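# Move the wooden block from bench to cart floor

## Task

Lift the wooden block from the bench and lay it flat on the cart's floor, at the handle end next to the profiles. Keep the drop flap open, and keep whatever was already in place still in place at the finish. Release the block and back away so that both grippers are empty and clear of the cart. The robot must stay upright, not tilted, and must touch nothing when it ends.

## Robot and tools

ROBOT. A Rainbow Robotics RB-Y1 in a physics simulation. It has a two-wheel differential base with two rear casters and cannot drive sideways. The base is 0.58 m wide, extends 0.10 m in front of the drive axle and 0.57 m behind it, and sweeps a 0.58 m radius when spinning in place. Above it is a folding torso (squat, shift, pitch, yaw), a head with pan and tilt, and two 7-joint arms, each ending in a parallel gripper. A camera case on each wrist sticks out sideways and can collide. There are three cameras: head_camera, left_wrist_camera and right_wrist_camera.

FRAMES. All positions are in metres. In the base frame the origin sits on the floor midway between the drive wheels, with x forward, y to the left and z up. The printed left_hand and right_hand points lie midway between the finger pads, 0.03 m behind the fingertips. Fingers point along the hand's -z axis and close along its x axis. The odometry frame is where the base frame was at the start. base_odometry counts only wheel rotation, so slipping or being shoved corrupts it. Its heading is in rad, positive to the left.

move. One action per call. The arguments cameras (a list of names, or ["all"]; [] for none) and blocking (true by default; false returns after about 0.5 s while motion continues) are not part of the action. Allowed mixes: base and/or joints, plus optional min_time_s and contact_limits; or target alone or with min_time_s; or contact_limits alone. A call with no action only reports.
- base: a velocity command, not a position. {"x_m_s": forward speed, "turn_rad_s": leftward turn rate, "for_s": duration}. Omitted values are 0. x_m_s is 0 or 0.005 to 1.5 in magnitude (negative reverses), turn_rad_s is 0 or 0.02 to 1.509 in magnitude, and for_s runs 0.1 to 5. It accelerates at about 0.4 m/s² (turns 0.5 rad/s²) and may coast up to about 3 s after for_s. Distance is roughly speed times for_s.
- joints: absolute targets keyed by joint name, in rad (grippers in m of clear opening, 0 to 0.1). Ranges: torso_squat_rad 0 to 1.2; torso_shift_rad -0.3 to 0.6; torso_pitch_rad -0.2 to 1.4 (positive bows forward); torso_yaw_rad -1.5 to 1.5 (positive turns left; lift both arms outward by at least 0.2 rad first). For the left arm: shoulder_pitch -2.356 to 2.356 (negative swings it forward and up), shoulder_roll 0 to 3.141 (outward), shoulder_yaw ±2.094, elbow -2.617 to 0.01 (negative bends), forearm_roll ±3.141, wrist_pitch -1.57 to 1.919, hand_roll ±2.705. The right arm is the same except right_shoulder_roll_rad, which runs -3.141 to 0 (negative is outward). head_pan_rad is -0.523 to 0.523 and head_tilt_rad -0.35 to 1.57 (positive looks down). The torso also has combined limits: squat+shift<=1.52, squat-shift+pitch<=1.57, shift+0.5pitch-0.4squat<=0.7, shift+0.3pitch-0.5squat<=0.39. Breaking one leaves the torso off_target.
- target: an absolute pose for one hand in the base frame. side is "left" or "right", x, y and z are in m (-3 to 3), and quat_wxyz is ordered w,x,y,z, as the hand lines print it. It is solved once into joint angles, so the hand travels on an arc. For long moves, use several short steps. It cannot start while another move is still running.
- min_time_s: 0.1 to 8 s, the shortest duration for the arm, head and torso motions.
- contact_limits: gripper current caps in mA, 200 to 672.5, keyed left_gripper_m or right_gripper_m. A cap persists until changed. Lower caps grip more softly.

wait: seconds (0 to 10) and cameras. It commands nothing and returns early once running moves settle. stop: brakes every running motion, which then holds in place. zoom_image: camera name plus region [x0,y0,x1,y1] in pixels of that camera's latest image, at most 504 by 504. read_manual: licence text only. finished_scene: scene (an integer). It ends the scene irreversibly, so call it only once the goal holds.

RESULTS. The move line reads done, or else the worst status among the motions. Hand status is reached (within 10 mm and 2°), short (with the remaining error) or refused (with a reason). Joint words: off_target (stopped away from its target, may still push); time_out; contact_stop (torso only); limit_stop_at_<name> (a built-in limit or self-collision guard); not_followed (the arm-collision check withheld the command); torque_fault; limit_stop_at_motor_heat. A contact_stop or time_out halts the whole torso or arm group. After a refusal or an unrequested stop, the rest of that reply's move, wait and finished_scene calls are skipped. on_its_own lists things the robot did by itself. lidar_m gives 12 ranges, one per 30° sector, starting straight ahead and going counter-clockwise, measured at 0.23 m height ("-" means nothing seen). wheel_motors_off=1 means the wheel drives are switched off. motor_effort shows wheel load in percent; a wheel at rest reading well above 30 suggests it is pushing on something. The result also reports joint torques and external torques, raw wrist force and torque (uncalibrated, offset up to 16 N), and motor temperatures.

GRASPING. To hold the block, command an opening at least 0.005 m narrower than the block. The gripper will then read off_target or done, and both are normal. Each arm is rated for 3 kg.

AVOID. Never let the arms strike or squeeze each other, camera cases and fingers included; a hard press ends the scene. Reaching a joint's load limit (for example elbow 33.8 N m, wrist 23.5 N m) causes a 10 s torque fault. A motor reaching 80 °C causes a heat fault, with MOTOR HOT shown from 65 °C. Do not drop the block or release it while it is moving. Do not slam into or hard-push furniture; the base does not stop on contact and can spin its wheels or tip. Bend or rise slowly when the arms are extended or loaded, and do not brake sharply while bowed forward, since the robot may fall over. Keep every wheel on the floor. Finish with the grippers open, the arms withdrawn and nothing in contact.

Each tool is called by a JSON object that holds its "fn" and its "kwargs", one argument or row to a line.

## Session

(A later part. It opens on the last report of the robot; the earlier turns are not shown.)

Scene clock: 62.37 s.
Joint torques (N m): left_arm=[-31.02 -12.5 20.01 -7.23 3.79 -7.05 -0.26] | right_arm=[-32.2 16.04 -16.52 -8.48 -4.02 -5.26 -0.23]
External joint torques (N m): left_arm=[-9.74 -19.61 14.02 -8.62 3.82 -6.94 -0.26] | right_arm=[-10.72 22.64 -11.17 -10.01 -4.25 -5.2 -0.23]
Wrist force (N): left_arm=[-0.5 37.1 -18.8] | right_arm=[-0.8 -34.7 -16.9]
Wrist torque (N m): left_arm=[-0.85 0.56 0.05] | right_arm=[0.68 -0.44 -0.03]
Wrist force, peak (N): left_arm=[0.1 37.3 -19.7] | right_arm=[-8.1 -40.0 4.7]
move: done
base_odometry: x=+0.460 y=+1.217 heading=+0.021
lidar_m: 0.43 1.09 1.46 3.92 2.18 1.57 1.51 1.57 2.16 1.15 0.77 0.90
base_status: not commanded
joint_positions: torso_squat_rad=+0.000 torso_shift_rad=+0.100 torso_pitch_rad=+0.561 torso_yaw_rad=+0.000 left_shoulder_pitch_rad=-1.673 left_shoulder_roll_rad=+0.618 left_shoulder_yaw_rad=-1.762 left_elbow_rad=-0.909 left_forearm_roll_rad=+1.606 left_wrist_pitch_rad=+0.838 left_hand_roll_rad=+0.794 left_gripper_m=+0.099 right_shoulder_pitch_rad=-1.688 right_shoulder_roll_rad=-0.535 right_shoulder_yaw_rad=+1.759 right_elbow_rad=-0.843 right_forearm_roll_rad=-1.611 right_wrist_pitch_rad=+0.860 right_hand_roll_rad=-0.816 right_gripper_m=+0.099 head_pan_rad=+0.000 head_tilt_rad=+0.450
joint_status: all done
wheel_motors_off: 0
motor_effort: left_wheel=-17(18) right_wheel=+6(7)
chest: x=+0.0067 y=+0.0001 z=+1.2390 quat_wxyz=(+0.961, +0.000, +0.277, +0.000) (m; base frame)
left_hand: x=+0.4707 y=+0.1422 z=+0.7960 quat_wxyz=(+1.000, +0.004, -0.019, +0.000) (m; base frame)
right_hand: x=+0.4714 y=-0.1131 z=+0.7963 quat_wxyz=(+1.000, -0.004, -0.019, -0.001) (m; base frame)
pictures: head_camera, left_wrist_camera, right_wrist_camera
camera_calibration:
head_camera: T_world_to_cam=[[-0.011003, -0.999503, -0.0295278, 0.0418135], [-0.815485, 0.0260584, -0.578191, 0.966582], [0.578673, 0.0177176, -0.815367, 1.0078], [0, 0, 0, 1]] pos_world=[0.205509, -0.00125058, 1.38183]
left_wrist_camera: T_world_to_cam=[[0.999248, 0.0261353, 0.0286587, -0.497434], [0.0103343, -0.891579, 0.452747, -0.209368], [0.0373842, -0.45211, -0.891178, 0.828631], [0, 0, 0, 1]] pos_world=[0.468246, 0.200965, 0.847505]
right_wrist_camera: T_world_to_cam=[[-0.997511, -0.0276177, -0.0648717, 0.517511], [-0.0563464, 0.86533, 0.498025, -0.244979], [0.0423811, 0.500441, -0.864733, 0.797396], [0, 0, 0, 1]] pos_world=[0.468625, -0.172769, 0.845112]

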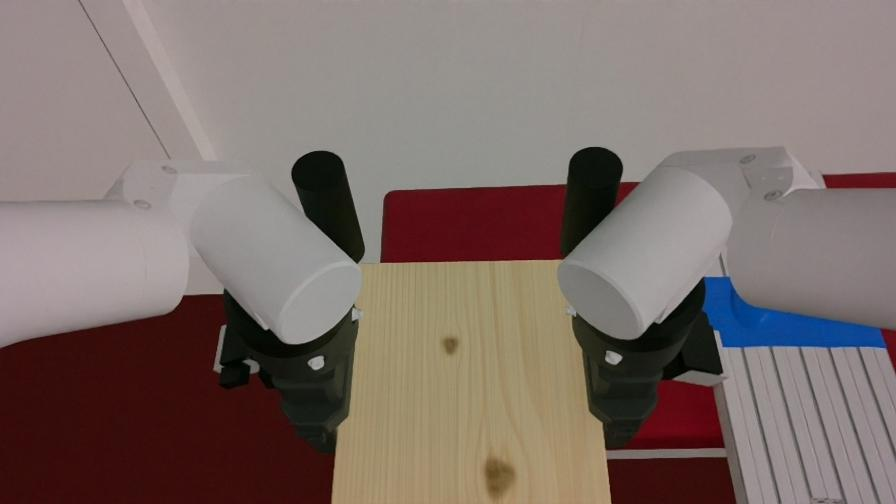

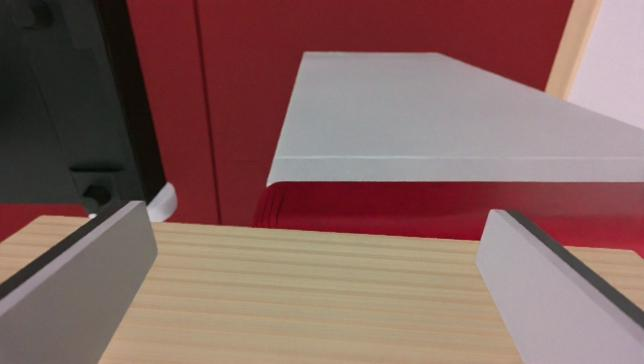

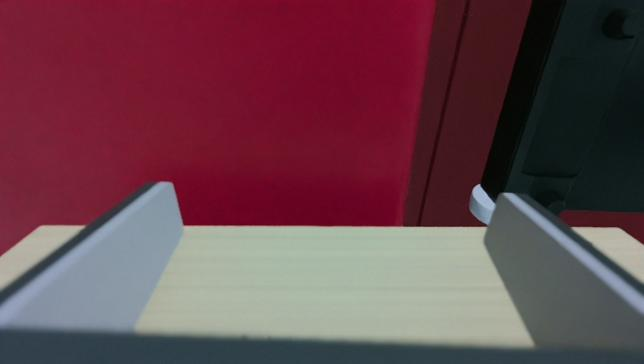

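{"fn": "move", "kwargs": {
  "base": {"x_m_s": -0.25, "for_s": 2.2},
  "joints": {"head_tilt_rad": 0.15}
}}

{"fn": "move", "kwargs": {
  "base": {"turn_rad_s": -0.45, "for_s": 3.53}
}}

{"fn": "move", "kwargs": {
  "base": {"x_m_s": 0.4, "for_s": 3.55},
  "cameras": ["head_camera"]
}}

Scene clock: 69.90 s.
Joint torques (N m): left_arm=[-32.41 -11.84 20.16 -7.56 3.79 -6.77 -0.24] | right_arm=[-33.35 15.23 -16.38 -8.94 -4.17 -5.1 -0.27]
External joint torques (N m): left_arm=[-11.14 -18.95 14.17 -8.95 3.82 -6.66 -0.23] | right_arm=[-11.88 21.84 -11.03 -10.46 -4.4 -5.05 -0.27]
Wrist force (N): left_arm=[0.1 37.1 -18.7] | right_arm=[0.2 -34.1 -16.8]
Wrist torque (N m): left_arm=[-0.91 0.61 0.07] | right_arm=[0.58 -0.38 -0.08]
Wrist force, peak (N): left_arm=[-0.2 37.7 -19.3] | right_arm=[0.3 -34.4 -18.0]
move: done
base_odometry: x=-0.090 y=+1.206 heading=+0.021
lidar_m: 0.99 1.62 2.20 3.96 1.40 1.01 0.96 1.02 1.37 3.63 1.40 1.19
base_status: done (sent for 2.2 of 2.2 s)
joint_positions: torso_squat_rad=+0.000 torso_shift_rad=+0.100 torso_pitch_rad=+0.561 torso_yaw_rad=+0.000 left_shoulder_pitch_rad=-1.673 left_shoulder_roll_rad=+0.618 left_shoulder_yaw_rad=-1.762 left_elbow_rad=-0.909 left_forearm_roll_rad=+1.606 left_wrist_pitch_rad=+0.838 left_hand_roll_rad=+0.794 left_gripper_m=+0.099 right_shoulder_pitch_rad=-1.688 right_shoulder_roll_rad=-0.534 right_shoulder_yaw_rad=+1.759 right_elbow_rad=-0.843 right_forearm_roll_rad=-1.611 right_wrist_pitch_rad=+0.860 right_hand_roll_rad=-0.816 right_gripper_m=+0.099 head_pan_rad=+0.000 head_tilt_rad=+0.150
joint_status: all done
wheel_motors_off: 0
motor_effort: left_wheel=+4(40) right_wheel=-4(23)
chest: x=+0.0067 y=+0.0001 z=+1.2390 quat_wxyz=(+0.961, +0.000, +0.277, +0.000) (m; base frame)
left_hand: x=+0.4706 y=+0.1423 z=+0.7959 quat_wxyz=(+1.000, +0.004, -0.019, +0.000) (m; base frame)
right_hand: x=+0.4713 y=-0.1131 z=+0.7961 quat_wxyz=(+1.000, -0.004, -0.019, -0.001) (m; base frame)
pictures: none

Scene clock: 74.67 s.
Joint torques (N m): left_arm=[-32.47 -11.7 20.13 -7.67 3.78 -6.76 -0.15] | right_arm=[-33.46 14.72 -16.76 -8.96 -4.11 -5.13 -0.07]
External joint torques (N m): left_arm=[-11.19 -18.81 14.14 -9.06 3.8 -6.65 -0.15] | right_arm=[-11.99 21.32 -11.41 -10.49 -4.33 -5.07 -0.07]
Wrist force (N): left_arm=[-0.2 37.0 -19.3] | right_arm=[0.3 -34.0 -17.1]
Wrist torque (N m): left_arm=[-0.77 0.58 0.06] | right_arm=[0.59 -0.34 -0.13]
Wrist force, peak (N): left_arm=[-0.8 38.1 -19.5] | right_arm=[-0.9 -35.2 -17.4]
move: done
base_odometry: x=-0.090 y=+1.206 heading=-1.568
lidar_m: 3.26 1.39 1.18 0.98 1.62 2.12 4.38 1.44 1.03 0.97 0.98 1.33
base_status: done (sent for 3.53 of 3.53 s)
joint_positions: torso_squat_rad=+0.000 torso_shift_rad=+0.100 torso_pitch_rad=+0.561 torso_yaw_rad=+0.000 left_shoulder_pitch_rad=-1.673 left_shoulder_roll_rad=+0.618 left_shoulder_yaw_rad=-1.762 left_elbow_rad=-0.909 left_forearm_roll_rad=+1.606 left_wrist_pitch_rad=+0.838 left_hand_roll_rad=+0.794 left_gripper_m=+0.099 right_shoulder_pitch_rad=-1.688 right_shoulder_roll_rad=-0.534 right_shoulder_yaw_rad=+1.759 right_elbow_rad=-0.843 right_forearm_roll_rad=-1.611 right_wrist_pitch_rad=+0.860 right_hand_roll_rad=-0.816 right_gripper_m=+0.099 head_pan_rad=+0.000 head_tilt_rad=+0.150
joint_status: not commanded
wheel_motors_off: 0
motor_effort: left_wheel=+16(39) right_wheel=-5(24)
chest: x=+0.0067 y=+0.0001 z=+1.2390 quat_wxyz=(+0.961, +0.000, +0.277, +0.000) (m; base frame)
left_hand: x=+0.4706 y=+0.1423 z=+0.7959 quat_wxyz=(+1.000, +0.004, -0.019, +0.000) (m; base frame)
right_hand: x=+0.4713 y=-0.1131 z=+0.7961 quat_wxyz=(+1.000, -0.004, -0.019, -0.001) (m; base frame)
pictures: none

Scene clock: 79.70 s.
Joint torques (N m): left_arm=[-31.79 -11.81 20.48 -7.67 3.96 -6.64 -0.13] | right_arm=[-33.34 14.89 -16.82 -9.3 -4.17 -5.07 -0.2]
External joint torques (N m): left_arm=[-10.52 -18.92 14.49 -9.06 3.98 -6.53 -0.13] | right_arm=[-11.87 21.49 -11.48 -10.83 -4.4 -5.01 -0.2]
Wrist force (N): left_arm=[-0.9 36.6 -19.3] | right_arm=[0.5 -34.2 -17.0]
Wrist torque (N m): left_arm=[-0.76 0.37 0.02] | right_arm=[0.59 -0.13 -0.19]
Wrist force, peak (N): left_arm=[-0.7 38.0 -19.7] | right_arm=[-1.5 -35.9 -16.5]
move: done
base_odometry: x=-0.087 y=-0.221 heading=-1.568
lidar_m: 3.06 1.29 0.92 0.87 0.90 1.83 4.20 1.35 0.96 0.91 0.93 1.23
base_status: done (sent for 3.57 of 3.57 s)
joint_positions: torso_squat_rad=+0.000 torso_shift_rad=+0.100 torso_pitch_rad=+0.561 torso_yaw_rad=+0.000 left_shoulder_pitch_rad=-1.673 left_shoulder_roll_rad=+0.617 left_shoulder_yaw_rad=-1.762 left_elbow_rad=-0.909 left_forearm_roll_rad=+1.606 left_wrist_pitch_rad=+0.838 left_hand_roll_rad=+0.794 left_gripper_m=+0.099 right_shoulder_pitch_rad=-1.688 right_shoulder_roll_rad=-0.534 right_shoulder_yaw_rad=+1.759 right_elbow_rad=-0.843 right_forearm_roll_rad=-1.611 right_wrist_pitch_rad=+0.860 right_hand_roll_rad=-0.816 right_gripper_m=+0.099 head_pan_rad=+0.000 head_tilt_rad=+0.150
joint_status: not commanded
wheel_motors_off: 0
motor_effort: left_wheel=+1(45) right_wheel=+0(31)
chest: x=+0.0068 y=+0.0001 z=+1.2390 quat_wxyz=(+0.961, +0.000, +0.277, +0.000) (m; base frame)
left_hand: x=+0.4706 y=+0.1423 z=+0.7958 quat_wxyz=(+1.000, +0.004, -0.019, +0.000) (m; base frame)
right_hand: x=+0.4713 y=-0.1131 z=+0.7960 quat_wxyz=(+1.000, -0.004, -0.019, -0.001) (m; base frame)
pictures: head_camera
camera_calibration:
head_camera: T_world_to_cam=[[-0.00164797, -0.999504, -0.0314449, 0.0432472], [-0.60825, 0.0259611, -0.793321, 1.23984], [0.793744, 0.017819, -0.607991, 0.689667], [0, 0, 0, 1]] pos_world=[0.206786, -0.00125112, 1.40426]

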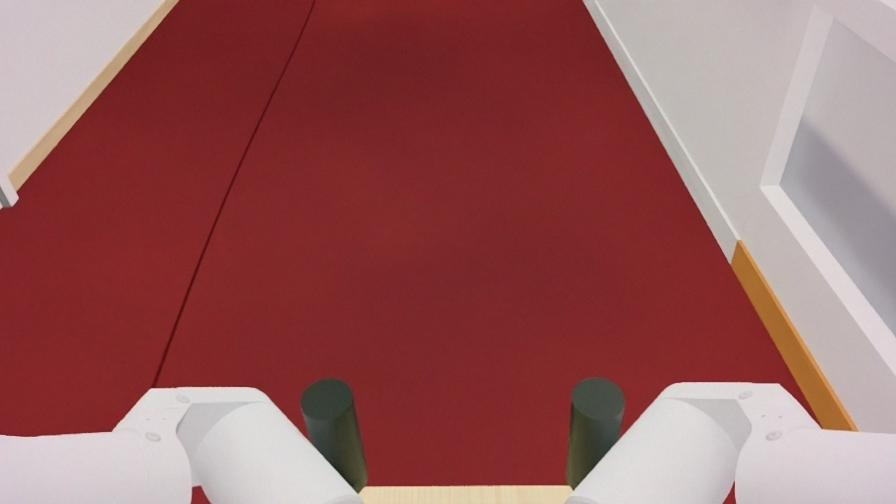

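{"fn": "move", "kwargs": {
  "base": {"turn_rad_s": 0.45, "for_s": 3.53},
  "cameras": ["head_camera"]
}}

Scene clock: 85.17 s.
Joint torques (N m): left_arm=[-31.75 -11.54 20.24 -7.73 3.89 -6.66 -0.16] | right_arm=[-33.56 14.9 -16.44 -9.21 -4.16 -5.3 -0.05]
External joint torques (N m): left_arm=[-10.47 -18.65 14.25 -9.12 3.92 -6.55 -0.16] | right_arm=[-12.09 21.5 -11.1 -10.74 -4.39 -5.24 -0.05]
Wrist force (N): left_arm=[-1.0 36.6 -18.8] | right_arm=[-0.1 -34.7 -16.3]
Wrist torque (N m): left_arm=[-0.80 0.27 0.06] | right_arm=[0.59 -0.21 -0.18]
Wrist force, peak (N): left_arm=[-0.5 37.5 -19.8] | right_arm=[-0.1 -35.2 -17.5]
move: done
base_odometry: x=-0.087 y=-0.221 heading=+0.021
lidar_m: 0.87 0.91 1.81 3.73 1.30 0.94 0.89 0.94 1.29 3.39 1.26 0.90
base_status: done (sent for 3.53 of 3.53 s)
joint_positions: torso_squat_rad=+0.000 torso_shift_rad=+0.100 torso_pitch_rad=+0.561 torso_yaw_rad=+0.000 left_shoulder_pitch_rad=-1.673 left_shoulder_roll_rad=+0.617 left_shoulder_yaw_rad=-1.762 left_elbow_rad=-0.909 left_forearm_roll_rad=+1.606 left_wrist_pitch_rad=+0.838 left_hand_roll_rad=+0.794 left_gripper_m=+0.099 right_shoulder_pitch_rad=-1.688 right_shoulder_roll_rad=-0.534 right_shoulder_yaw_rad=+1.759 right_elbow_rad=-0.843 right_forearm_roll_rad=-1.611 right_wrist_pitch_rad=+0.860 right_hand_roll_rad=-0.816 right_gripper_m=+0.099 head_pan_rad=+0.000 head_tilt_rad=+0.150
joint_status: not commanded
wheel_motors_off: 0
motor_effort: left_wheel=-3(37) right_wheel=+16(29)
chest: x=+0.0068 y=+0.0001 z=+1.2390 quat_wxyz=(+0.961, +0.000, +0.277, +0.000) (m; base frame)
left_hand: x=+0.4706 y=+0.1423 z=+0.7958 quat_wxyz=(+1.000, +0.004, -0.019, +0.000) (m; base frame)
right_hand: x=+0.4713 y=-0.1131 z=+0.7960 quat_wxyz=(+1.000, -0.004, -0.019, -0.001) (m; base frame)
pictures: head_camera
camera_calibration:
head_camera: T_world_to_cam=[[-0.00164797, -0.999504, -0.0314449, 0.0432472], [-0.60825, 0.0259611, -0.793321, 1.23984], [0.793744, 0.017819, -0.607991, 0.689667], [0, 0, 0, 1]] pos_world=[0.206786, -0.00125112, 1.40426]

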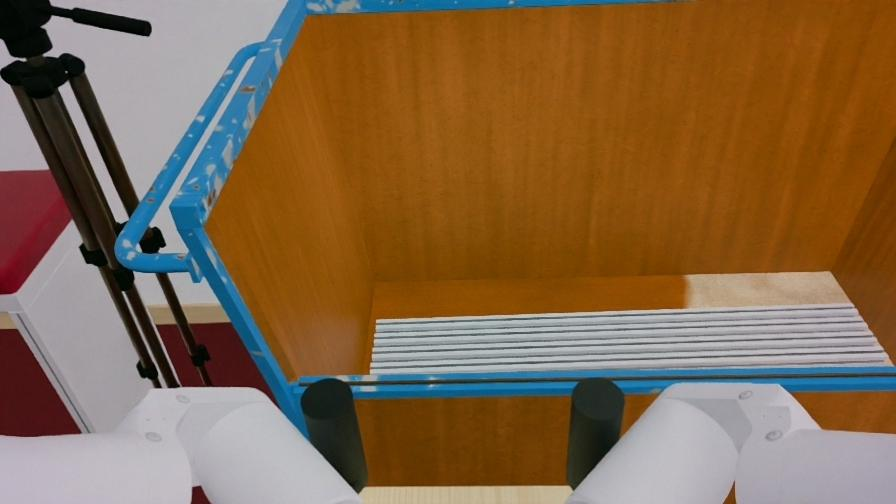

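{"fn": "move", "kwargs": {
  "base": {"turn_rad_s": -0.3, "for_s": 0.3}
}}

{"fn": "move", "kwargs": {
  "base": {"x_m_s": 0.3, "for_s": 1.8}
}}

{"fn": "move", "kwargs": {
  "base": {"turn_rad_s": 0.3, "for_s": 0.34},
  "joints": {"head_tilt_rad": 0.45},
  "cameras": ["all"]
}}

Scene clock: 93.97 s.
Joint torques (N m): left_arm=[-31.91 -11.42 20.74 -7.81 3.88 -6.66 -0.19] | right_arm=[-33.28 14.71 -16.67 -9.32 -4.23 -5.19 -0.09]
External joint torques (N m): left_arm=[-10.64 -18.53 14.75 -9.2 3.91 -6.56 -0.19] | right_arm=[-11.82 21.31 -11.33 -10.85 -4.45 -5.13 -0.09]
Wrist force (N): left_arm=[-0.7 37.0 -18.9] | right_arm=[0.1 -34.3 -16.3]
Wrist torque (N m): left_arm=[-0.82 0.37 0.06] | right_arm=[0.60 -0.21 -0.19]
Wrist force, peak (N): left_arm=[-0.6 38.1 -20.1] | right_arm=[-0.3 -35.7 -17.1]
move: done
base_odometry: x=-0.087 y=-0.221 heading=-0.024
lidar_m: 0.87 0.88 1.80 4.52 1.37 0.95 0.90 0.94 1.23 2.94 2.52 0.92
base_status: done (sent for 0.3 of 0.3 s)
joint_positions: torso_squat_rad=+0.000 torso_shift_rad=+0.100 torso_pitch_rad=+0.561 torso_yaw_rad=+0.000 left_shoulder_pitch_rad=-1.673 left_shoulder_roll_rad=+0.617 left_shoulder_yaw_rad=-1.762 left_elbow_rad=-0.909 left_forearm_roll_rad=+1.606 left_wrist_pitch_rad=+0.838 left_hand_roll_rad=+0.794 left_gripper_m=+0.099 right_shoulder_pitch_rad=-1.688 right_shoulder_roll_rad=-0.534 right_shoulder_yaw_rad=+1.759 right_elbow_rad=-0.843 right_forearm_roll_rad=-1.611 right_wrist_pitch_rad=+0.860 right_hand_roll_rad=-0.816 right_gripper_m=+0.099 head_pan_rad=+0.000 head_tilt_rad=+0.150
joint_status: not commanded
wheel_motors_off: 0
motor_effort: left_wheel=+1(11) right_wheel=-4(8)
chest: x=+0.0068 y=+0.0001 z=+1.2390 quat_wxyz=(+0.961, +0.000, +0.277, +0.000) (m; base frame)
left_hand: x=+0.4706 y=+0.1422 z=+0.7958 quat_wxyz=(+1.000, +0.004, -0.019, +0.000) (m; base frame)
right_hand: x=+0.4713 y=-0.1131 z=+0.7960 quat_wxyz=(+1.000, -0.004, -0.019, -0.001) (m; base frame)
pictures: none

Scene clock: 96.87 s.
Joint torques (N m): left_arm=[-32 -11.43 20.46 -7.79 3.95 -6.53 -0.13] | right_arm=[-33.73 14.91 -16.39 -9.29 -4.07 -5.1 -0.09]
External joint torques (N m): left_arm=[-10.73 -18.54 14.47 -9.17 3.98 -6.43 -0.13] | right_arm=[-12.26 21.51 -11.04 -10.81 -4.3 -5.04 -0.09]
Wrist force (N): left_arm=[-1.3 37.0 -19.5] | right_arm=[0.6 -34.4 -16.9]
Wrist torque (N m): left_arm=[-0.78 0.33 0.03] | right_arm=[0.63 -0.12 -0.19]
Wrist force, peak (N): left_arm=[-1.1 37.6 -19.7] | right_arm=[0.3 -34.8 -17.6]
move: done
base_odometry: x=+0.453 y=-0.233 heading=-0.023
lidar_m: 0.32 0.34 0.46 3.63 2.19 1.51 1.44 1.49 1.95 4.66 0.51 0.35
base_status: done (sent for 1.8 of 1.8 s)
joint_positions: torso_squat_rad=+0.000 torso_shift_rad=+0.100 torso_pitch_rad=+0.561 torso_yaw_rad=+0.000 left_shoulder_pitch_rad=-1.673 left_shoulder_roll_rad=+0.617 left_shoulder_yaw_rad=-1.762 left_elbow_rad=-0.909 left_forearm_roll_rad=+1.606 left_wrist_pitch_rad=+0.838 left_hand_roll_rad=+0.794 left_gripper_m=+0.099 right_shoulder_pitch_rad=-1.688 right_shoulder_roll_rad=-0.534 right_shoulder_yaw_rad=+1.759 right_elbow_rad=-0.843 right_forearm_roll_rad=-1.611 right_wrist_pitch_rad=+0.860 right_hand_roll_rad=-0.816 right_gripper_m=+0.099 head_pan_rad=+0.000 head_tilt_rad=+0.150
joint_status: not commanded
wheel_motors_off: 0
motor_effort: left_wheel=+9(43) right_wheel=-9(27)
chest: x=+0.0068 y=+0.0001 z=+1.2390 quat_wxyz=(+0.961, +0.000, +0.277, +0.000) (m; base frame)
left_hand: x=+0.4706 y=+0.1422 z=+0.7958 quat_wxyz=(+1.000, +0.004, -0.019, +0.000) (m; base frame)
right_hand: x=+0.4713 y=-0.1131 z=+0.7960 quat_wxyz=(+1.000, -0.004, -0.019, -0.001) (m; base frame)
pictures: none

Scene clock: 97.90 s.
Joint torques (N m): left_arm=[-31.91 -11.68 20.39 -7.8 3.92 -6.54 -0.22] | right_arm=[-33.49 14.52 -16.5 -9.34 -4.04 -5.16 -0.02]
External joint torques (N m): left_arm=[-10.63 -18.79 14.4 -9.19 3.95 -6.43 -0.22] | right_arm=[-12.02 21.12 -11.15 -10.87 -4.26 -5.1 -0.02]
Wrist force (N): left_arm=[-1.4 36.6 -19.2] | right_arm=[0.0 -34.3 -17.0]
Wrist torque (N m): left_arm=[-0.74 0.31 0.00] | right_arm=[0.62 -0.22 -0.20]
Wrist force, peak (N): left_arm=[-2.2 38.2 -18.9] | right_arm=[0.0 -35.4 -17.5]
move: done
base_odometry: x=+0.453 y=-0.233 heading=+0.031
lidar_m: 0.33 0.35 0.83 4.38 2.06 1.51 1.43 1.51 2.06 4.42 0.48 0.35
base_status: done (sent for 0.33 of 0.33 s)
joint_positions: torso_squat_rad=+0.000 torso_shift_rad=+0.100 torso_pitch_rad=+0.561 torso_yaw_rad=+0.000 left_shoulder_pitch_rad=-1.673 left_shoulder_roll_rad=+0.617 left_shoulder_yaw_rad=-1.762 left_elbow_rad=-0.909 left_forearm_roll_rad=+1.606 left_wrist_pitch_rad=+0.838 left_hand_roll_rad=+0.794 left_gripper_m=+0.099 right_shoulder_pitch_rad=-1.688 right_shoulder_roll_rad=-0.534 right_shoulder_yaw_rad=+1.759 right_elbow_rad=-0.843 right_forearm_roll_rad=-1.611 right_wrist_pitch_rad=+0.860 right_hand_roll_rad=-0.816 right_gripper_m=+0.099 head_pan_rad=+0.000 head_tilt_rad=+0.450
joint_status: all done
wheel_motors_off: 0
motor_effort: left_wheel=-20(33) right_wheel=+9(28)
chest: x=+0.0068 y=+0.0001 z=+1.2390 quat_wxyz=(+0.961, +0.000, +0.277, +0.000) (m; base frame)
left_hand: x=+0.4706 y=+0.1423 z=+0.7958 quat_wxyz=(+1.000, +0.004, -0.019, +0.000) (m; base frame)
right_hand: x=+0.4713 y=-0.1131 z=+0.7960 quat_wxyz=(+1.000, -0.004, -0.019, -0.001) (m; base frame)
pictures: head_camera, left_wrist_camera, right_wrist_camera
camera_calibration:
head_camera: T_world_to_cam=[[-0.0108664, -0.999504, -0.029555, 0.0418218], [-0.815535, 0.0259613, -0.578126, 0.966607], [0.578606, 0.017821, -0.815412, 1.00768], [0, 0, 0, 1]] pos_world=[0.205709, -0.00125113, 1.38173]
left_wrist_camera: T_world_to_cam=[[0.999255, 0.0260396, 0.0284865, -0.497167], [0.0103302, -0.89162, 0.452666, -0.209198], [0.0371863, -0.452034, -0.891225, 0.828574], [0, 0, 0, 1]] pos_world=[0.468146, 0.200965, 0.847305]
right_wrist_camera: T_world_to_cam=[[-0.99754, -0.0276439, -0.064421, 0.517027], [-0.0561424, 0.865348, 0.498016, -0.245057], [0.0419795, 0.500408, -0.864772, 0.797394], [0, 0, 0, 1]] pos_world=[0.468523, -0.17267, 0.844914]

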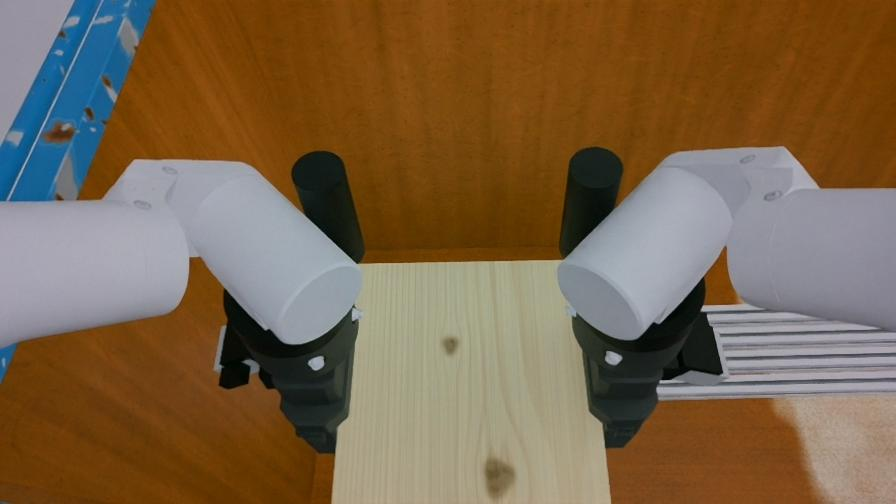

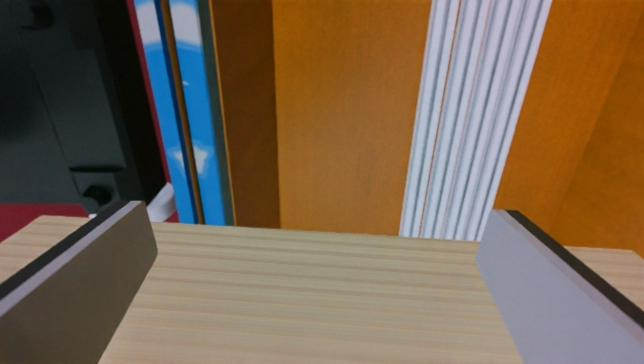

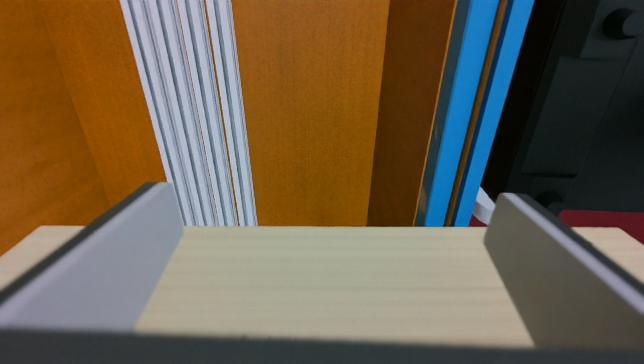

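{"fn": "move", "kwargs": {
  "base": {"turn_rad_s": -0.5, "for_s": 0.81}
}}

{"fn": "move", "kwargs": {
  "base": {"x_m_s": 0.1, "for_s": 0.6}
}}

{"fn": "move", "kwargs": {
  "base": {"turn_rad_s": 0.5, "for_s": 0.82}
}}

{"fn": "move", "kwargs": {
  "joints": {"torso_pitch_rad": 0.60, "torso_squat_rad": 0.4, "torso_shift_rad": 0.109},
  "min_time_s": 2.5,
  "cameras": ["all"]
}}

Scene clock: 110.50 s.
Joint torques (N m): left_arm=[-31.84 -11.56 20.44 -7.92 3.89 -6.62 -0.13] | right_arm=[-33.65 14.74 -16.7 -9.3 -4.21 -5.09 0.03]
External joint torques (N m): left_arm=[-10.57 -18.67 14.45 -9.31 3.91 -6.51 -0.12] | right_arm=[-12.18 21.34 -11.36 -10.82 -4.44 -5.04 0.03]
Wrist force (N): left_arm=[-0.5 37.0 -18.3] | right_arm=[0.8 -34.4 -16.9]
Wrist torque (N m): left_arm=[-0.84 0.39 -0.02] | right_arm=[0.60 -0.15 -0.21]
Wrist force, peak (N): left_arm=[-1.3 38.0 -19.4] | right_arm=[-0.4 -35.8 -16.6]
move: done
base_odometry: x=+0.453 y=-0.233 heading=-0.288
lidar_m: 0.33 0.32 0.37 0.92 3.26 1.74 1.46 1.45 1.64 2.63 0.75 0.41
base_status: done (sent for 0.8 of 0.8 s)
joint_positions: torso_squat_rad=+0.000 torso_shift_rad=+0.100 torso_pitch_rad=+0.561 torso_yaw_rad=+0.000 left_shoulder_pitch_rad=-1.673 left_shoulder_roll_rad=+0.617 left_shoulder_yaw_rad=-1.762 left_elbow_rad=-0.909 left_forearm_roll_rad=+1.606 left_wrist_pitch_rad=+0.838 left_hand_roll_rad=+0.794 left_gripper_m=+0.099 right_shoulder_pitch_rad=-1.688 right_shoulder_roll_rad=-0.534 right_shoulder_yaw_rad=+1.759 right_elbow_rad=-0.843 right_forearm_roll_rad=-1.611 right_wrist_pitch_rad=+0.860 right_hand_roll_rad=-0.816 right_gripper_m=+0.099 head_pan_rad=+0.000 head_tilt_rad=+0.450
joint_status: not commanded
wheel_motors_off: 0
motor_effort: left_wheel=+5(35) right_wheel=-9(39)
chest: x=+0.0068 y=+0.0001 z=+1.2390 quat_wxyz=(+0.961, +0.000, +0.277, +0.000) (m; base frame)
left_hand: x=+0.4706 y=+0.1422 z=+0.7958 quat_wxyz=(+1.000, +0.004, -0.019, +0.000) (m; base frame)
right_hand: x=+0.4712 y=-0.1131 z=+0.7960 quat_wxyz=(+1.000, -0.004, -0.019, -0.001) (m; base frame)
pictures: none

Scene clock: 111.63 s.
Joint torques (N m): left_arm=[-31.64 -11.38 20.36 -7.81 3.92 -6.61 -0.09] | right_arm=[-33.62 14.7 -16.68 -9.47 -4.15 -5.05 -0.06]
External joint torques (N m): left_arm=[-10.37 -18.49 14.37 -9.19 3.95 -6.5 -0.09] | right_arm=[-12.16 21.3 -11.33 -11 -4.38 -5 -0.06]
Wrist force (N): left_arm=[-0.9 37.1 -18.2] | right_arm=[0.1 -35.1 -16.7]
Wrist torque (N m): left_arm=[-0.86 0.40 0.03] | right_arm=[0.68 -0.23 -0.20]
Wrist force, peak (N): left_arm=[-1.5 37.4 -19.3] | right_arm=[-0.7 -34.8 -17.5]
move: done
base_odometry: x=+0.511 y=-0.250 heading=-0.288
lidar_m: 0.28 0.27 0.32 0.91 3.41 1.81 1.52 1.50 1.70 2.74 0.63 0.33
base_status: done (sent for 0.6 of 0.6 s)
joint_positions: torso_squat_rad=+0.000 torso_shift_rad=+0.100 torso_pitch_rad=+0.561 torso_yaw_rad=+0.000 left_shoulder_pitch_rad=-1.673 left_shoulder_roll_rad=+0.617 left_shoulder_yaw_rad=-1.762 left_elbow_rad=-0.909 left_forearm_roll_rad=+1.606 left_wrist_pitch_rad=+0.838 left_hand_roll_rad=+0.794 left_gripper_m=+0.099 right_shoulder_pitch_rad=-1.688 right_shoulder_roll_rad=-0.534 right_shoulder_yaw_rad=+1.759 right_elbow_rad=-0.843 right_forearm_roll_rad=-1.611 right_wrist_pitch_rad=+0.860 right_hand_roll_rad=-0.816 right_gripper_m=+0.099 head_pan_rad=+0.000 head_tilt_rad=+0.450
joint_status: not commanded
wheel_motors_off: 0
motor_effort: left_wheel=+0(44) right_wheel=+0(25)
chest: x=+0.0068 y=+0.0001 z=+1.2390 quat_wxyz=(+0.961, +0.000, +0.277, +0.000) (m; base frame)
left_hand: x=+0.4707 y=+0.1422 z=+0.7958 quat_wxyz=(+1.000, +0.004, -0.019, +0.000) (m; base frame)
right_hand: x=+0.4713 y=-0.1131 z=+0.7960 quat_wxyz=(+1.000, -0.004, -0.019, -0.001) (m; base frame)
pictures: none

Scene clock: 113.67 s.
Joint torques (N m): left_arm=[-31.92 -11.85 20.5 -7.8 3.94 -6.55 -0.01] | right_arm=[-33.76 14.65 -16.47 -9.32 -4.27 -5.11 0.05]
External joint torques (N m): left_arm=[-10.65 -18.96 14.51 -9.19 3.96 -6.45 0] | right_arm=[-12.29 21.25 -11.13 -10.85 -4.49 -5.06 0.05]
Wrist force (N): left_arm=[-1.2 36.2 -18.7] | right_arm=[0.9 -34.5 -16.5]
Wrist torque (N m): left_arm=[-0.74 0.32 0.03] | right_arm=[0.63 -0.10 -0.22]
Wrist force, peak (N): left_arm=[-1.6 38.1 -19.0] | right_arm=[0.0 -35.2 -17.4]
move: done
base_odometry: x=+0.511 y=-0.250 heading=+0.058
lidar_m: 0.27 0.28 0.40 4.64 2.07 1.55 1.49 1.59 2.20 3.84 0.39 0.28
base_status: done (sent for 0.83 of 0.83 s)
joint_positions: torso_squat_rad=+0.000 torso_shift_rad=+0.100 torso_pitch_rad=+0.561 torso_yaw_rad=+0.000 left_shoulder_pitch_rad=-1.673 left_shoulder_roll_rad=+0.617 left_shoulder_yaw_rad=-1.762 left_elbow_rad=-0.909 left_forearm_roll_rad=+1.606 left_wrist_pitch_rad=+0.838 left_hand_roll_rad=+0.794 left_gripper_m=+0.099 right_shoulder_pitch_rad=-1.688 right_shoulder_roll_rad=-0.534 right_shoulder_yaw_rad=+1.759 right_elbow_rad=-0.843 right_forearm_roll_rad=-1.611 right_wrist_pitch_rad=+0.860 right_hand_roll_rad=-0.816 right_gripper_m=+0.099 head_pan_rad=+0.000 head_tilt_rad=+0.450
joint_status: not commanded
wheel_motors_off: 0
motor_effort: left_wheel=-4(36) right_wheel=+15(26)
chest: x=+0.0068 y=+0.0001 z=+1.2390 quat_wxyz=(+0.961, +0.000, +0.277, +0.000) (m; base frame)
left_hand: x=+0.4706 y=+0.1423 z=+0.7958 quat_wxyz=(+1.000, +0.004, -0.019, +0.000) (m; base frame)
right_hand: x=+0.4713 y=-0.1130 z=+0.7960 quat_wxyz=(+1.000, -0.004, -0.019, -0.001) (m; base frame)
pictures: none

Scene clock: 116.47 s.
Joint torques (N m): left_arm=[-31.58 -11.89 20.46 -8.21 4.04 -6.62 -0.07] | right_arm=[-33 14.7 -16.75 -9.81 -4.12 -5.02 -0.01]
External joint torques (N m): left_arm=[-10.87 -18.75 14.62 -9.33 4.03 -6.57 -0.07] | right_arm=[-12.08 21.01 -11.52 -11.09 -4.31 -5.02 -0.01]
Wrist force (N): left_arm=[0.1 36.9 -19.2] | right_arm=[0.9 -33.9 -17.4]
Wrist torque (N m): left_arm=[-0.84 0.46 -0.05] | right_arm=[0.60 -0.19 -0.17]
Wrist force, peak (N): left_arm=[-0.7 37.6 -19.7] | right_arm=[0.9 -34.9 -17.3]
move: done
base_odometry: x=+0.511 y=-0.250 heading=+0.058
lidar_m: 0.27 0.29 0.41 4.64 2.08 1.54 1.49 1.59 2.21 3.83 0.39 0.28
base_status: not commanded
joint_positions: torso_squat_rad=+0.400 torso_shift_rad=+0.109 torso_pitch_rad=+0.601 torso_yaw_rad=+0.000 left_shoulder_pitch_rad=-1.673 left_shoulder_roll_rad=+0.617 left_shoulder_yaw_rad=-1.762 left_elbow_rad=-0.909 left_forearm_roll_rad=+1.606 left_wrist_pitch_rad=+0.838 left_hand_roll_rad=+0.794 left_gripper_m=+0.099 right_shoulder_pitch_rad=-1.688 right_shoulder_roll_rad=-0.534 right_shoulder_yaw_rad=+1.759 right_elbow_rad=-0.843 right_forearm_roll_rad=-1.611 right_wrist_pitch_rad=+0.860 right_hand_roll_rad=-0.816 right_gripper_m=+0.099 head_pan_rad=+0.000 head_tilt_rad=+0.450
joint_status: all done
wheel_motors_off: 0
motor_effort: left_wheel=-6(6) right_wheel=+15(18)
chest: x=+0.0173 y=+0.0001 z=+1.1767 quat_wxyz=(+0.955, +0.000, +0.296, +0.000) (m; base frame)
left_hand: x=+0.4631 y=+0.1423 z=+0.7154 quat_wxyz=(+1.000, +0.004, +0.001, +0.000) (m; base frame)
right_hand: x=+0.4638 y=-0.1131 z=+0.7156 quat_wxyz=(+1.000, -0.004, +0.001, -0.001) (m; base frame)
pictures: head_camera, left_wrist_camera, right_wrist_camera
camera_calibration:
head_camera: T_world_to_cam=[[-0.0120363, -0.999504, -0.0290991, 0.0396782], [-0.837892, 0.0259633, -0.545218, 0.900801], [0.545704, 0.0178195, -0.837789, 0.977686], [0, 0, 0, 1]] pos_world=[0.221725, -0.00115112, 1.31138]
left_wrist_camera: T_world_to_cam=[[0.999596, 0.0260577, -0.0113091, -0.459095], [0.0283556, -0.891632, 0.451872, -0.180493], [0.00169124, -0.45201, -0.892011, 0.774174], [0, 0, 0, 1]] pos_world=[0.462719, 0.200965, 0.766939]
right_wrist_camera: T_world_to_cam=[[-0.999315, -0.0275942, -0.0246705, 0.476728], [-0.0362354, 0.865336, 0.499881, -0.215937], [0.00755441, 0.500432, -0.865743, 0.74472], [0, 0, 0, 1]] pos_world=[0.46295, -0.172669, 0.76444]

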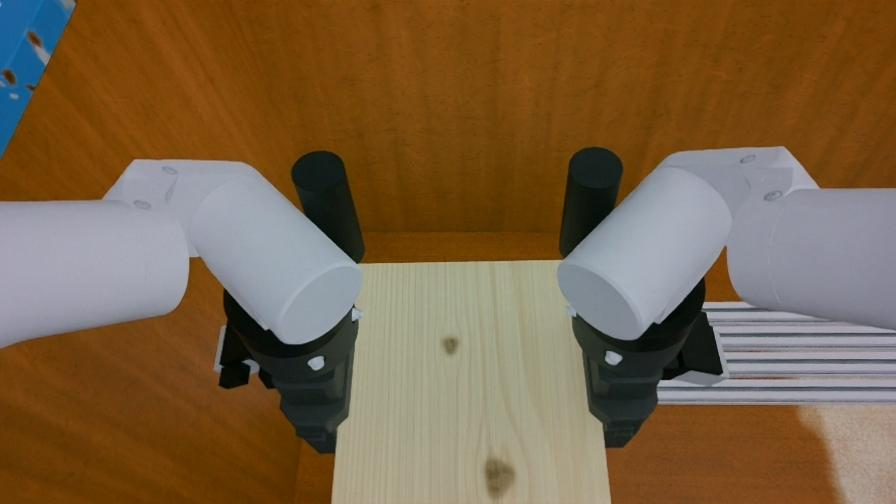

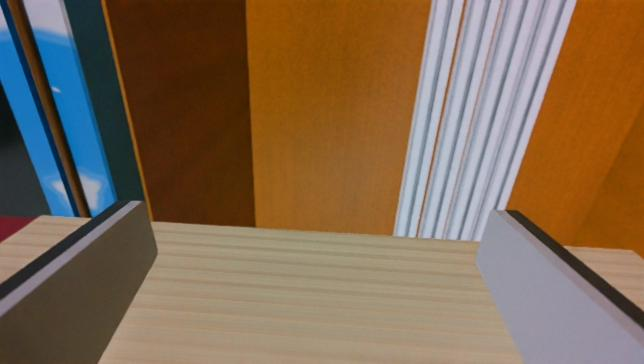

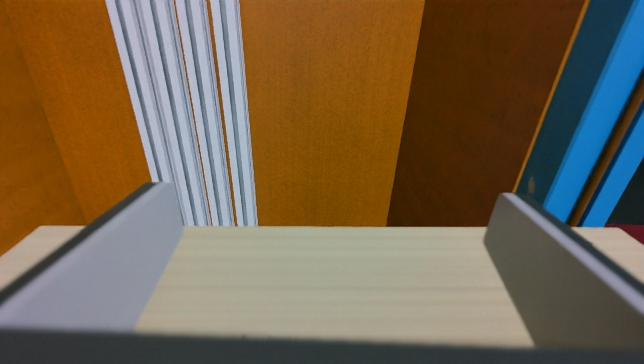

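{"fn": "move", "kwargs": {
  "base": {"x_m_s": 0.02, "turn_rad_s": -0.1, "for_s": 0.17}
}}

{"fn": "move", "kwargs": {
  "joints": {"torso_squat_rad": 0.8, "torso_shift_rad": 0.144},
  "min_time_s": 2.5,
  "cameras": ["left_wrist_camera", "right_wrist_camera"]
}}

Scene clock: 123.67 s.
Joint torques (N m): left_arm=[-31.05 -11.87 20.41 -8.1 4.02 -6.46 -0.26] | right_arm=[-32.96 15.03 -16.61 -9.82 -4.18 -5.06 -0.14]
External joint torques (N m): left_arm=[-10.34 -18.73 14.57 -9.22 4.01 -6.41 -0.26] | right_arm=[-12.03 21.34 -11.39 -11.09 -4.36 -5.06 -0.14]
Wrist force (N): left_arm=[-0.7 36.9 -19.0] | right_arm=[1.3 -34.5 -17.3]
Wrist torque (N m): left_arm=[-0.82 0.32 0.02] | right_arm=[0.61 -0.17 -0.20]
Wrist force, peak (N): left_arm=[-1.0 37.8 -19.1] | right_arm=[1.1 -35.1 -17.8]
move: done
base_odometry: x=+0.514 y=-0.250 heading=+0.044
lidar_m: 0.26 0.28 0.40 4.36 2.10 1.55 1.48 1.58 2.18 4.03 0.40 0.28
base_status: done (sent for 0.17 of 0.17 s)
joint_positions: torso_squat_rad=+0.400 torso_shift_rad=+0.109 torso_pitch_rad=+0.601 torso_yaw_rad=+0.000 left_shoulder_pitch_rad=-1.673 left_shoulder_roll_rad=+0.617 left_shoulder_yaw_rad=-1.762 left_elbow_rad=-0.909 left_forearm_roll_rad=+1.606 left_wrist_pitch_rad=+0.838 left_hand_roll_rad=+0.794 left_gripper_m=+0.099 right_shoulder_pitch_rad=-1.688 right_shoulder_roll_rad=-0.534 right_shoulder_yaw_rad=+1.759 right_elbow_rad=-0.843 right_forearm_roll_rad=-1.611 right_wrist_pitch_rad=+0.860 right_hand_roll_rad=-0.816 right_gripper_m=+0.099 head_pan_rad=+0.000 head_tilt_rad=+0.450
joint_status: not commanded
wheel_motors_off: 0
motor_effort: left_wheel=-1(21) right_wheel=+10(23)
chest: x=+0.0173 y=+0.0001 z=+1.1766 quat_wxyz=(+0.955, +0.000, +0.296, +0.000) (m; base frame)
left_hand: x=+0.4632 y=+0.1423 z=+0.7154 quat_wxyz=(+1.000, +0.004, +0.001, +0.000) (m; base frame)
right_hand: x=+0.4638 y=-0.1131 z=+0.7155 quat_wxyz=(+1.000, -0.004, +0.001, -0.001) (m; base frame)
pictures: none

Scene clock: 126.47 s.
Joint torques (N m): left_arm=[-31.25 -11.8 20.48 -8.12 4.03 -6.47 -0.13] | right_arm=[-33.2 14.6 -16.54 -9.63 -4.3 -5.05 -0.01]
External joint torques (N m): left_arm=[-10.54 -18.66 14.64 -9.24 4.01 -6.42 -0.13] | right_arm=[-12.27 20.91 -11.31 -10.9 -4.48 -5.04 -0.01]
Wrist force (N): left_arm=[-1.0 37.2 -19.2] | right_arm=[1.3 -33.8 -17.3]
Wrist torque (N m): left_arm=[-0.85 0.27 -0.03] | right_arm=[0.56 -0.15 -0.17]
Wrist force, peak (N): left_arm=[-0.9 37.0 -20.5] | right_arm=[0.8 -34.7 -17.4]
move: done
base_odometry: x=+0.514 y=-0.250 heading=+0.044
lidar_m: 0.27 0.29 0.39 4.36 2.12 1.56 1.48 1.58 2.18 4.03 0.40 0.28
base_status: not commanded
joint_positions: torso_squat_rad=+0.800 torso_shift_rad=+0.144 torso_pitch_rad=+0.601 torso_yaw_rad=+0.000 left_shoulder_pitch_rad=-1.673 left_shoulder_roll_rad=+0.617 left_shoulder_yaw_rad=-1.762 left_elbow_rad=-0.909 left_forearm_roll_rad=+1.606 left_wrist_pitch_rad=+0.838 left_hand_roll_rad=+0.794 left_gripper_m=+0.099 right_shoulder_pitch_rad=-1.688 right_shoulder_roll_rad=-0.534 right_shoulder_yaw_rad=+1.759 right_elbow_rad=-0.843 right_forearm_roll_rad=-1.611 right_wrist_pitch_rad=+0.860 right_hand_roll_rad=-0.816 right_gripper_m=+0.099 head_pan_rad=+0.000 head_tilt_rad=+0.450
joint_status: all done
wheel_motors_off: 0
motor_effort: left_wheel=+0(2) right_wheel=+8(12)
chest: x=+0.0171 y=+0.0001 z=+1.0184 quat_wxyz=(+0.955, +0.000, +0.296, +0.000) (m; base frame)
left_hand: x=+0.4629 y=+0.1422 z=+0.5572 quat_wxyz=(+1.000, +0.004, +0.001, +0.000) (m; base frame)
right_hand: x=+0.4636 y=-0.1131 z=+0.5573 quat_wxyz=(+1.000, -0.004, +0.001, -0.001) (m; base frame)
pictures: left_wrist_camera, right_wrist_camera
camera_calibration:
left_wrist_camera: T_world_to_cam=[[0.999599, 0.0259691, -0.0112629, -0.460696], [0.0282557, -0.891635, 0.451873, -0.108954], [0.0016923, -0.45201, -0.892011, 0.633058], [0, 0, 0, 1]] pos_world=[0.462519, 0.200965, 0.608739]
right_wrist_camera: T_world_to_cam=[[-0.999315, -0.0275942, -0.0246705, 0.472625], [-0.0362354, 0.865336, 0.499881, -0.136863], [0.00755441, 0.500432, -0.865743, 0.607761], [0, 0, 0, 1]] pos_world=[0.46275, -0.172669, 0.60624]

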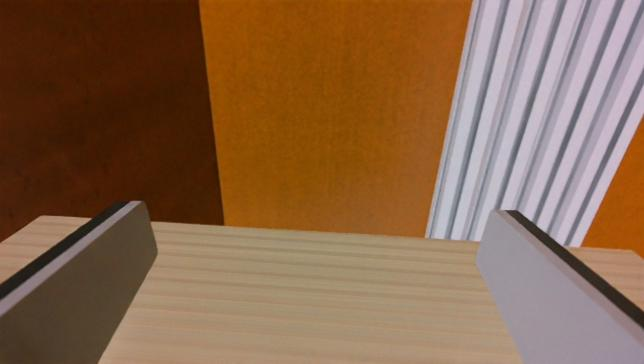

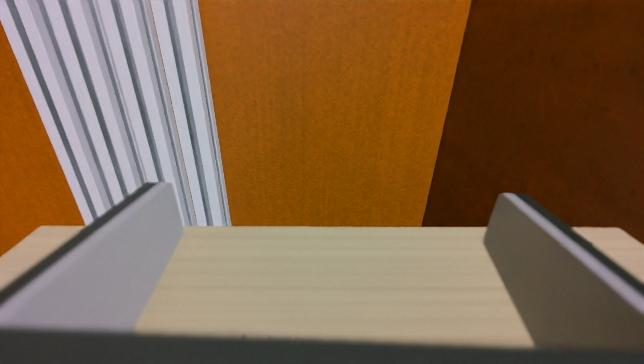

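{"fn": "move", "kwargs": {
  "joints": {"torso_squat_rad": 1.1, "torso_shift_rad": 0.222},
  "min_time_s": 3,
  "cameras": ["left_wrist_camera", "right_wrist_camera"]
}}

Scene clock: 134.73 s.
Joint torques (N m): left_arm=[-31.14 -11.39 20.5 -8.07 3.98 -6.37 -0.13] | right_arm=[-32.96 14.76 -16.56 -9.73 -4.23 -5.07 -0.12]
External joint torques (N m): left_arm=[-10.43 -18.25 14.66 -9.19 3.97 -6.32 -0.13] | right_arm=[-12.03 21.07 -11.33 -11 -4.41 -5.07 -0.12]
Wrist force (N): left_arm=[-1.0 36.1 -19.0] | right_arm=[0.9 -34.3 -16.2]
Wrist torque (N m): left_arm=[-0.71 0.25 0.03] | right_arm=[0.61 -0.16 -0.18]
Wrist force, peak (N): left_arm=[-0.8 37.7 -19.2] | right_arm=[1.2 -35.0 -16.9]
move: done
base_odometry: x=+0.514 y=-0.250 heading=+0.044
lidar_m: 0.26 0.29 0.39 4.34 2.11 1.55 1.50 1.58 2.17 4.02 0.39 0.29
base_status: not commanded
joint_positions: torso_squat_rad=+1.100 torso_shift_rad=+0.222 torso_pitch_rad=+0.601 torso_yaw_rad=+0.000 left_shoulder_pitch_rad=-1.673 left_shoulder_roll_rad=+0.617 left_shoulder_yaw_rad=-1.762 left_elbow_rad=-0.909 left_forearm_roll_rad=+1.606 left_wrist_pitch_rad=+0.838 left_hand_roll_rad=+0.794 left_gripper_m=+0.099 right_shoulder_pitch_rad=-1.688 right_shoulder_roll_rad=-0.534 right_shoulder_yaw_rad=+1.759 right_elbow_rad=-0.843 right_forearm_roll_rad=-1.611 right_wrist_pitch_rad=+0.860 right_hand_roll_rad=-0.816 right_gripper_m=+0.099 head_pan_rad=+0.000 head_tilt_rad=+0.450
joint_status: all done
wheel_motors_off: 0
motor_effort: left_wheel=+0(1) right_wheel=+8(10)
chest: x=+0.0169 y=+0.0001 z=+0.8455 quat_wxyz=(+0.955, +0.000, +0.296, +0.000) (m; base frame)
left_hand: x=+0.4628 y=+0.1422 z=+0.3843 quat_wxyz=(+1.000, +0.004, +0.001, +0.000) (m; base frame)
right_hand: x=+0.4634 y=-0.1131 z=+0.3844 quat_wxyz=(+1.000, -0.004, +0.001, -0.001) (m; base frame)
pictures: left_wrist_camera, right_wrist_camera
camera_calibration:
left_wrist_camera: T_world_to_cam=[[0.999599, 0.0260152, -0.0111743, -0.462589], [0.0282567, -0.891633, 0.451876, -0.0309138], [0.00179229, -0.45201, -0.892011, 0.478737], [0, 0, 0, 1]] pos_world=[0.462419, 0.200865, 0.435839]
right_wrist_camera: T_world_to_cam=[[-0.99931, -0.027632, -0.0248066, 0.46831], [-0.0363361, 0.865335, 0.499875, -0.0503875], [0.00765348, 0.500431, -0.865742, 0.458028], [0, 0, 0, 1]] pos_world=[0.462651, -0.172669, 0.433339]

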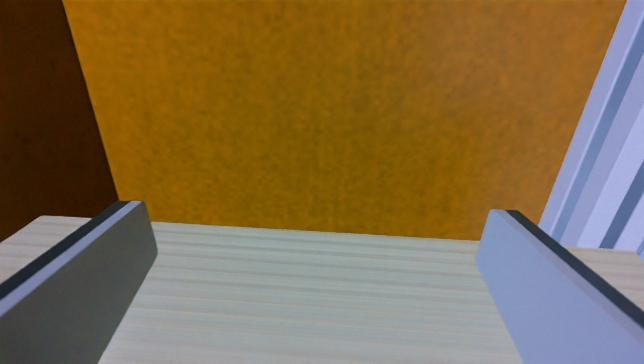

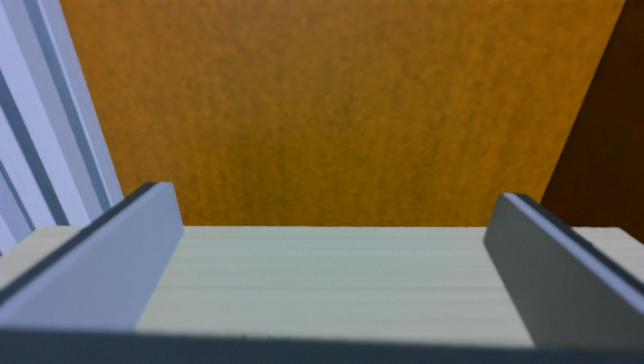

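{"fn": "move", "kwargs": {
  "joints": {"torso_squat_rad": 1.175, "torso_shift_rad": 0.262},
  "min_time_s": 1.8,
  "cameras": ["left_wrist_camera", "right_wrist_camera"]
}}

Scene clock: 138.47 s.
Joint torques (N m): left_arm=[-31.17 -11.52 20.58 -7.91 4.07 -6.47 -0.12] | right_arm=[-33.05 14.47 -16.64 -9.68 -4.28 -4.94 0.03]
External joint torques (N m): left_arm=[-10.47 -18.38 14.74 -9.02 4.05 -6.42 -0.12] | right_arm=[-12.12 20.78 -11.42 -10.95 -4.46 -4.94 0.03]
Wrist force (N): left_arm=[-0.1 37.0 -18.6] | right_arm=[1.1 -34.3 -16.2]
Wrist torque (N m): left_arm=[-0.84 0.37 -0.06] | right_arm=[0.60 -0.17 -0.19]
Wrist force, peak (N): left_arm=[-0.5 37.6 -19.6] | right_arm=[1.2 -34.8 -17.1]
move: done
base_odometry: x=+0.514 y=-0.250 heading=+0.044
lidar_m: 0.26 0.29 0.40 4.34 2.11 1.56 1.50 1.57 2.18 4.01 0.39 0.27
base_status: not commanded
joint_positions: torso_squat_rad=+1.175 torso_shift_rad=+0.262 torso_pitch_rad=+0.601 torso_yaw_rad=+0.000 left_shoulder_pitch_rad=-1.673 left_shoulder_roll_rad=+0.617 left_shoulder_yaw_rad=-1.762 left_elbow_rad=-0.909 left_forearm_roll_rad=+1.606 left_wrist_pitch_rad=+0.838 left_hand_roll_rad=+0.794 left_gripper_m=+0.099 right_shoulder_pitch_rad=-1.688 right_shoulder_roll_rad=-0.534 right_shoulder_yaw_rad=+1.759 right_elbow_rad=-0.843 right_forearm_roll_rad=-1.611 right_wrist_pitch_rad=+0.860 right_hand_roll_rad=-0.816 right_gripper_m=+0.099 head_pan_rad=+0.000 head_tilt_rad=+0.450
joint_status: all done
wheel_motors_off: 0
motor_effort: left_wheel=+0(1) right_wheel=+7(11)
chest: x=+0.0169 y=+0.0000 z=+0.7965 quat_wxyz=(+0.955, +0.000, +0.296, +0.000) (m; base frame)
left_hand: x=+0.4628 y=+0.1422 z=+0.3352 quat_wxyz=(+1.000, +0.004, +0.001, +0.000) (m; base frame)
right_hand: x=+0.4634 y=-0.1131 z=+0.3354 quat_wxyz=(+1.000, -0.004, +0.001, -0.001) (m; base frame)
pictures: left_wrist_camera, right_wrist_camera
camera_calibration:
left_wrist_camera: T_world_to_cam=[[0.999599, 0.0260152, -0.0111743, -0.463137], [0.0282567, -0.891633, 0.451876, -0.0087267], [0.00179229, -0.45201, -0.892011, 0.43494], [0, 0, 0, 1]] pos_world=[0.462419, 0.200865, 0.386739]
right_wrist_camera: T_world_to_cam=[[-0.99931, -0.027632, -0.0248066, 0.467095], [-0.0363361, 0.865335, 0.499875, -0.0258936], [0.00765348, 0.500431, -0.865742, 0.415607], [0, 0, 0, 1]] pos_world=[0.462651, -0.172669, 0.384339]

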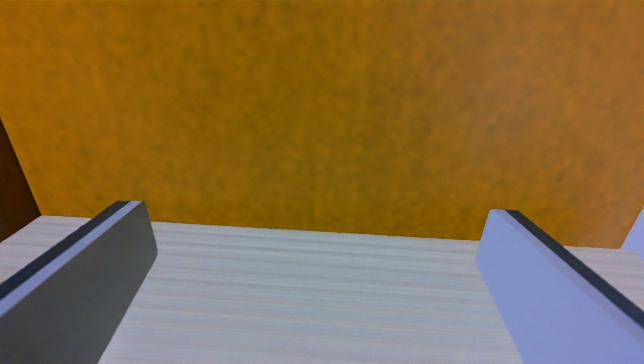

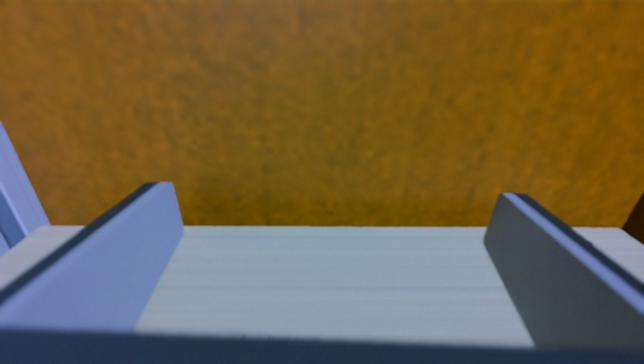

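{"fn": "move", "kwargs": {
  "joints": {"torso_squat_rad": 1.189, "torso_shift_rad": 0.271},
  "min_time_s": 1.2
}}

{"fn": "move", "kwargs": {
  "joints": {"torso_squat_rad": 1.196, "torso_shift_rad": 0.275},
  "min_time_s": 1.2
}}

Scene clock: 141.47 s.
Joint torques (N m): left_arm=[-25.11 -11.98 19.01 -7.58 4.25 -7.67 1.13] | right_arm=[-32.7 15.12 -16.98 -10.73 -4.29 -5.31 0.12]
External joint torques (N m): left_arm=[-4.39 -18.85 13.16 -8.71 4.24 -7.62 1.13] | right_arm=[-11.76 21.44 -11.76 -12.01 -4.47 -5.31 0.12]
Wrist force (N): left_arm=[-5.4 39.0 6.9] | right_arm=[5.9 -37.2 -14.8]
Wrist torque (N m): left_arm=[-1.17 1.03 -1.24] | right_arm=[0.62 0.91 -0.14]
Wrist force, peak (N): left_arm=[-0.5 37.3 -19.7] | right_arm=[5.6 -36.9 -17.2]
move: done
base_odometry: x=+0.514 y=-0.250 heading=+0.044
lidar_m: 0.26 0.29 0.40 4.35 2.12 1.56 1.50 1.58 2.18 4.03 0.39 0.28
base_status: not commanded
joint_positions: torso_squat_rad=+1.189 torso_shift_rad=+0.271 torso_pitch_rad=+0.600 torso_yaw_rad=+0.000 left_shoulder_pitch_rad=-1.675 left_shoulder_roll_rad=+0.618 left_shoulder_yaw_rad=-1.762 left_elbow_rad=-0.909 left_forearm_roll_rad=+1.606 left_wrist_pitch_rad=+0.839 left_hand_roll_rad=+0.794 left_gripper_m=+0.099 right_shoulder_pitch_rad=-1.688 right_shoulder_roll_rad=-0.534 right_shoulder_yaw_rad=+1.759 right_elbow_rad=-0.843 right_forearm_roll_rad=-1.611 right_wrist_pitch_rad=+0.860 right_hand_roll_rad=-0.816 right_gripper_m=+0.099 head_pan_rad=+0.000 head_tilt_rad=+0.450
joint_status: all done
wheel_motors_off: 0
motor_effort: left_wheel=+0(1) right_wheel=+6(10)
chest: x=+0.0165 y=+0.0000 z=+0.7872 quat_wxyz=(+0.955, +0.000, +0.295, +0.000) (m; base frame)
left_hand: x=+0.4635 y=+0.1419 z=+0.3271 quat_wxyz=(+1.000, +0.004, +0.000, -0.001) (m; base frame)
right_hand: x=+0.4636 y=-0.1132 z=+0.3267 quat_wxyz=(+1.000, -0.004, +0.000, -0.001) (m; base frame)
pictures: none

Scene clock: 142.97 s.
Joint torques (N m): left_arm=[-21.04 -14.78 18.46 -7.42 5.13 -8.54 2.12] | right_arm=[-25.64 18.08 -15.4 -10.39 -3.78 -7.31 0]
External joint torques (N m): left_arm=[-0.25 -21.67 12.6 -8.57 5.12 -8.48 2.12] | right_arm=[-4.64 24.43 -10.16 -11.69 -3.96 -7.3 0]
Wrist force (N): left_arm=[-1.8 43.3 15.7] | right_arm=[-6.8 -43.0 16.9]
Wrist torque (N m): left_arm=[-1.43 1.35 -2.29] | right_arm=[1.39 -0.24 -0.09]
Wrist force, peak (N): left_arm=[-4.8 43.5 21.5] | right_arm=[-6.8 -43.4 17.9]
move: done
base_odometry: x=+0.514 y=-0.250 heading=+0.044
lidar_m: 0.26 0.29 0.40 4.34 2.12 1.55 1.50 1.57 2.18 4.01 0.39 0.27
base_status: not commanded
joint_positions: torso_squat_rad=+1.196 torso_shift_rad=+0.274 torso_pitch_rad=+0.598 torso_yaw_rad=+0.000 left_shoulder_pitch_rad=-1.676 left_shoulder_roll_rad=+0.618 left_shoulder_yaw_rad=-1.762 left_elbow_rad=-0.909 left_forearm_roll_rad=+1.606 left_wrist_pitch_rad=+0.839 left_hand_roll_rad=+0.793 left_gripper_m=+0.099 right_shoulder_pitch_rad=-1.689 right_shoulder_roll_rad=-0.535 right_shoulder_yaw_rad=+1.759 right_elbow_rad=-0.843 right_forearm_roll_rad=-1.611 right_wrist_pitch_rad=+0.861 right_hand_roll_rad=-0.816 right_gripper_m=+0.099 head_pan_rad=+0.000 head_tilt_rad=+0.450
joint_status: all done
wheel_motors_off: 0
motor_effort: left_wheel=+1(1) right_wheel=+13(13)
chest: x=+0.0156 y=+0.0000 z=+0.7828 quat_wxyz=(+0.956, +0.000, +0.295, +0.000) (m; base frame)
left_hand: x=+0.4642 y=+0.1420 z=+0.3240 quat_wxyz=(+1.000, +0.004, -0.001, -0.001) (m; base frame)
right_hand: x=+0.4644 y=-0.1132 z=+0.3239 quat_wxyz=(+1.000, -0.004, -0.002, -0.001) (m; base frame)
pictures: none


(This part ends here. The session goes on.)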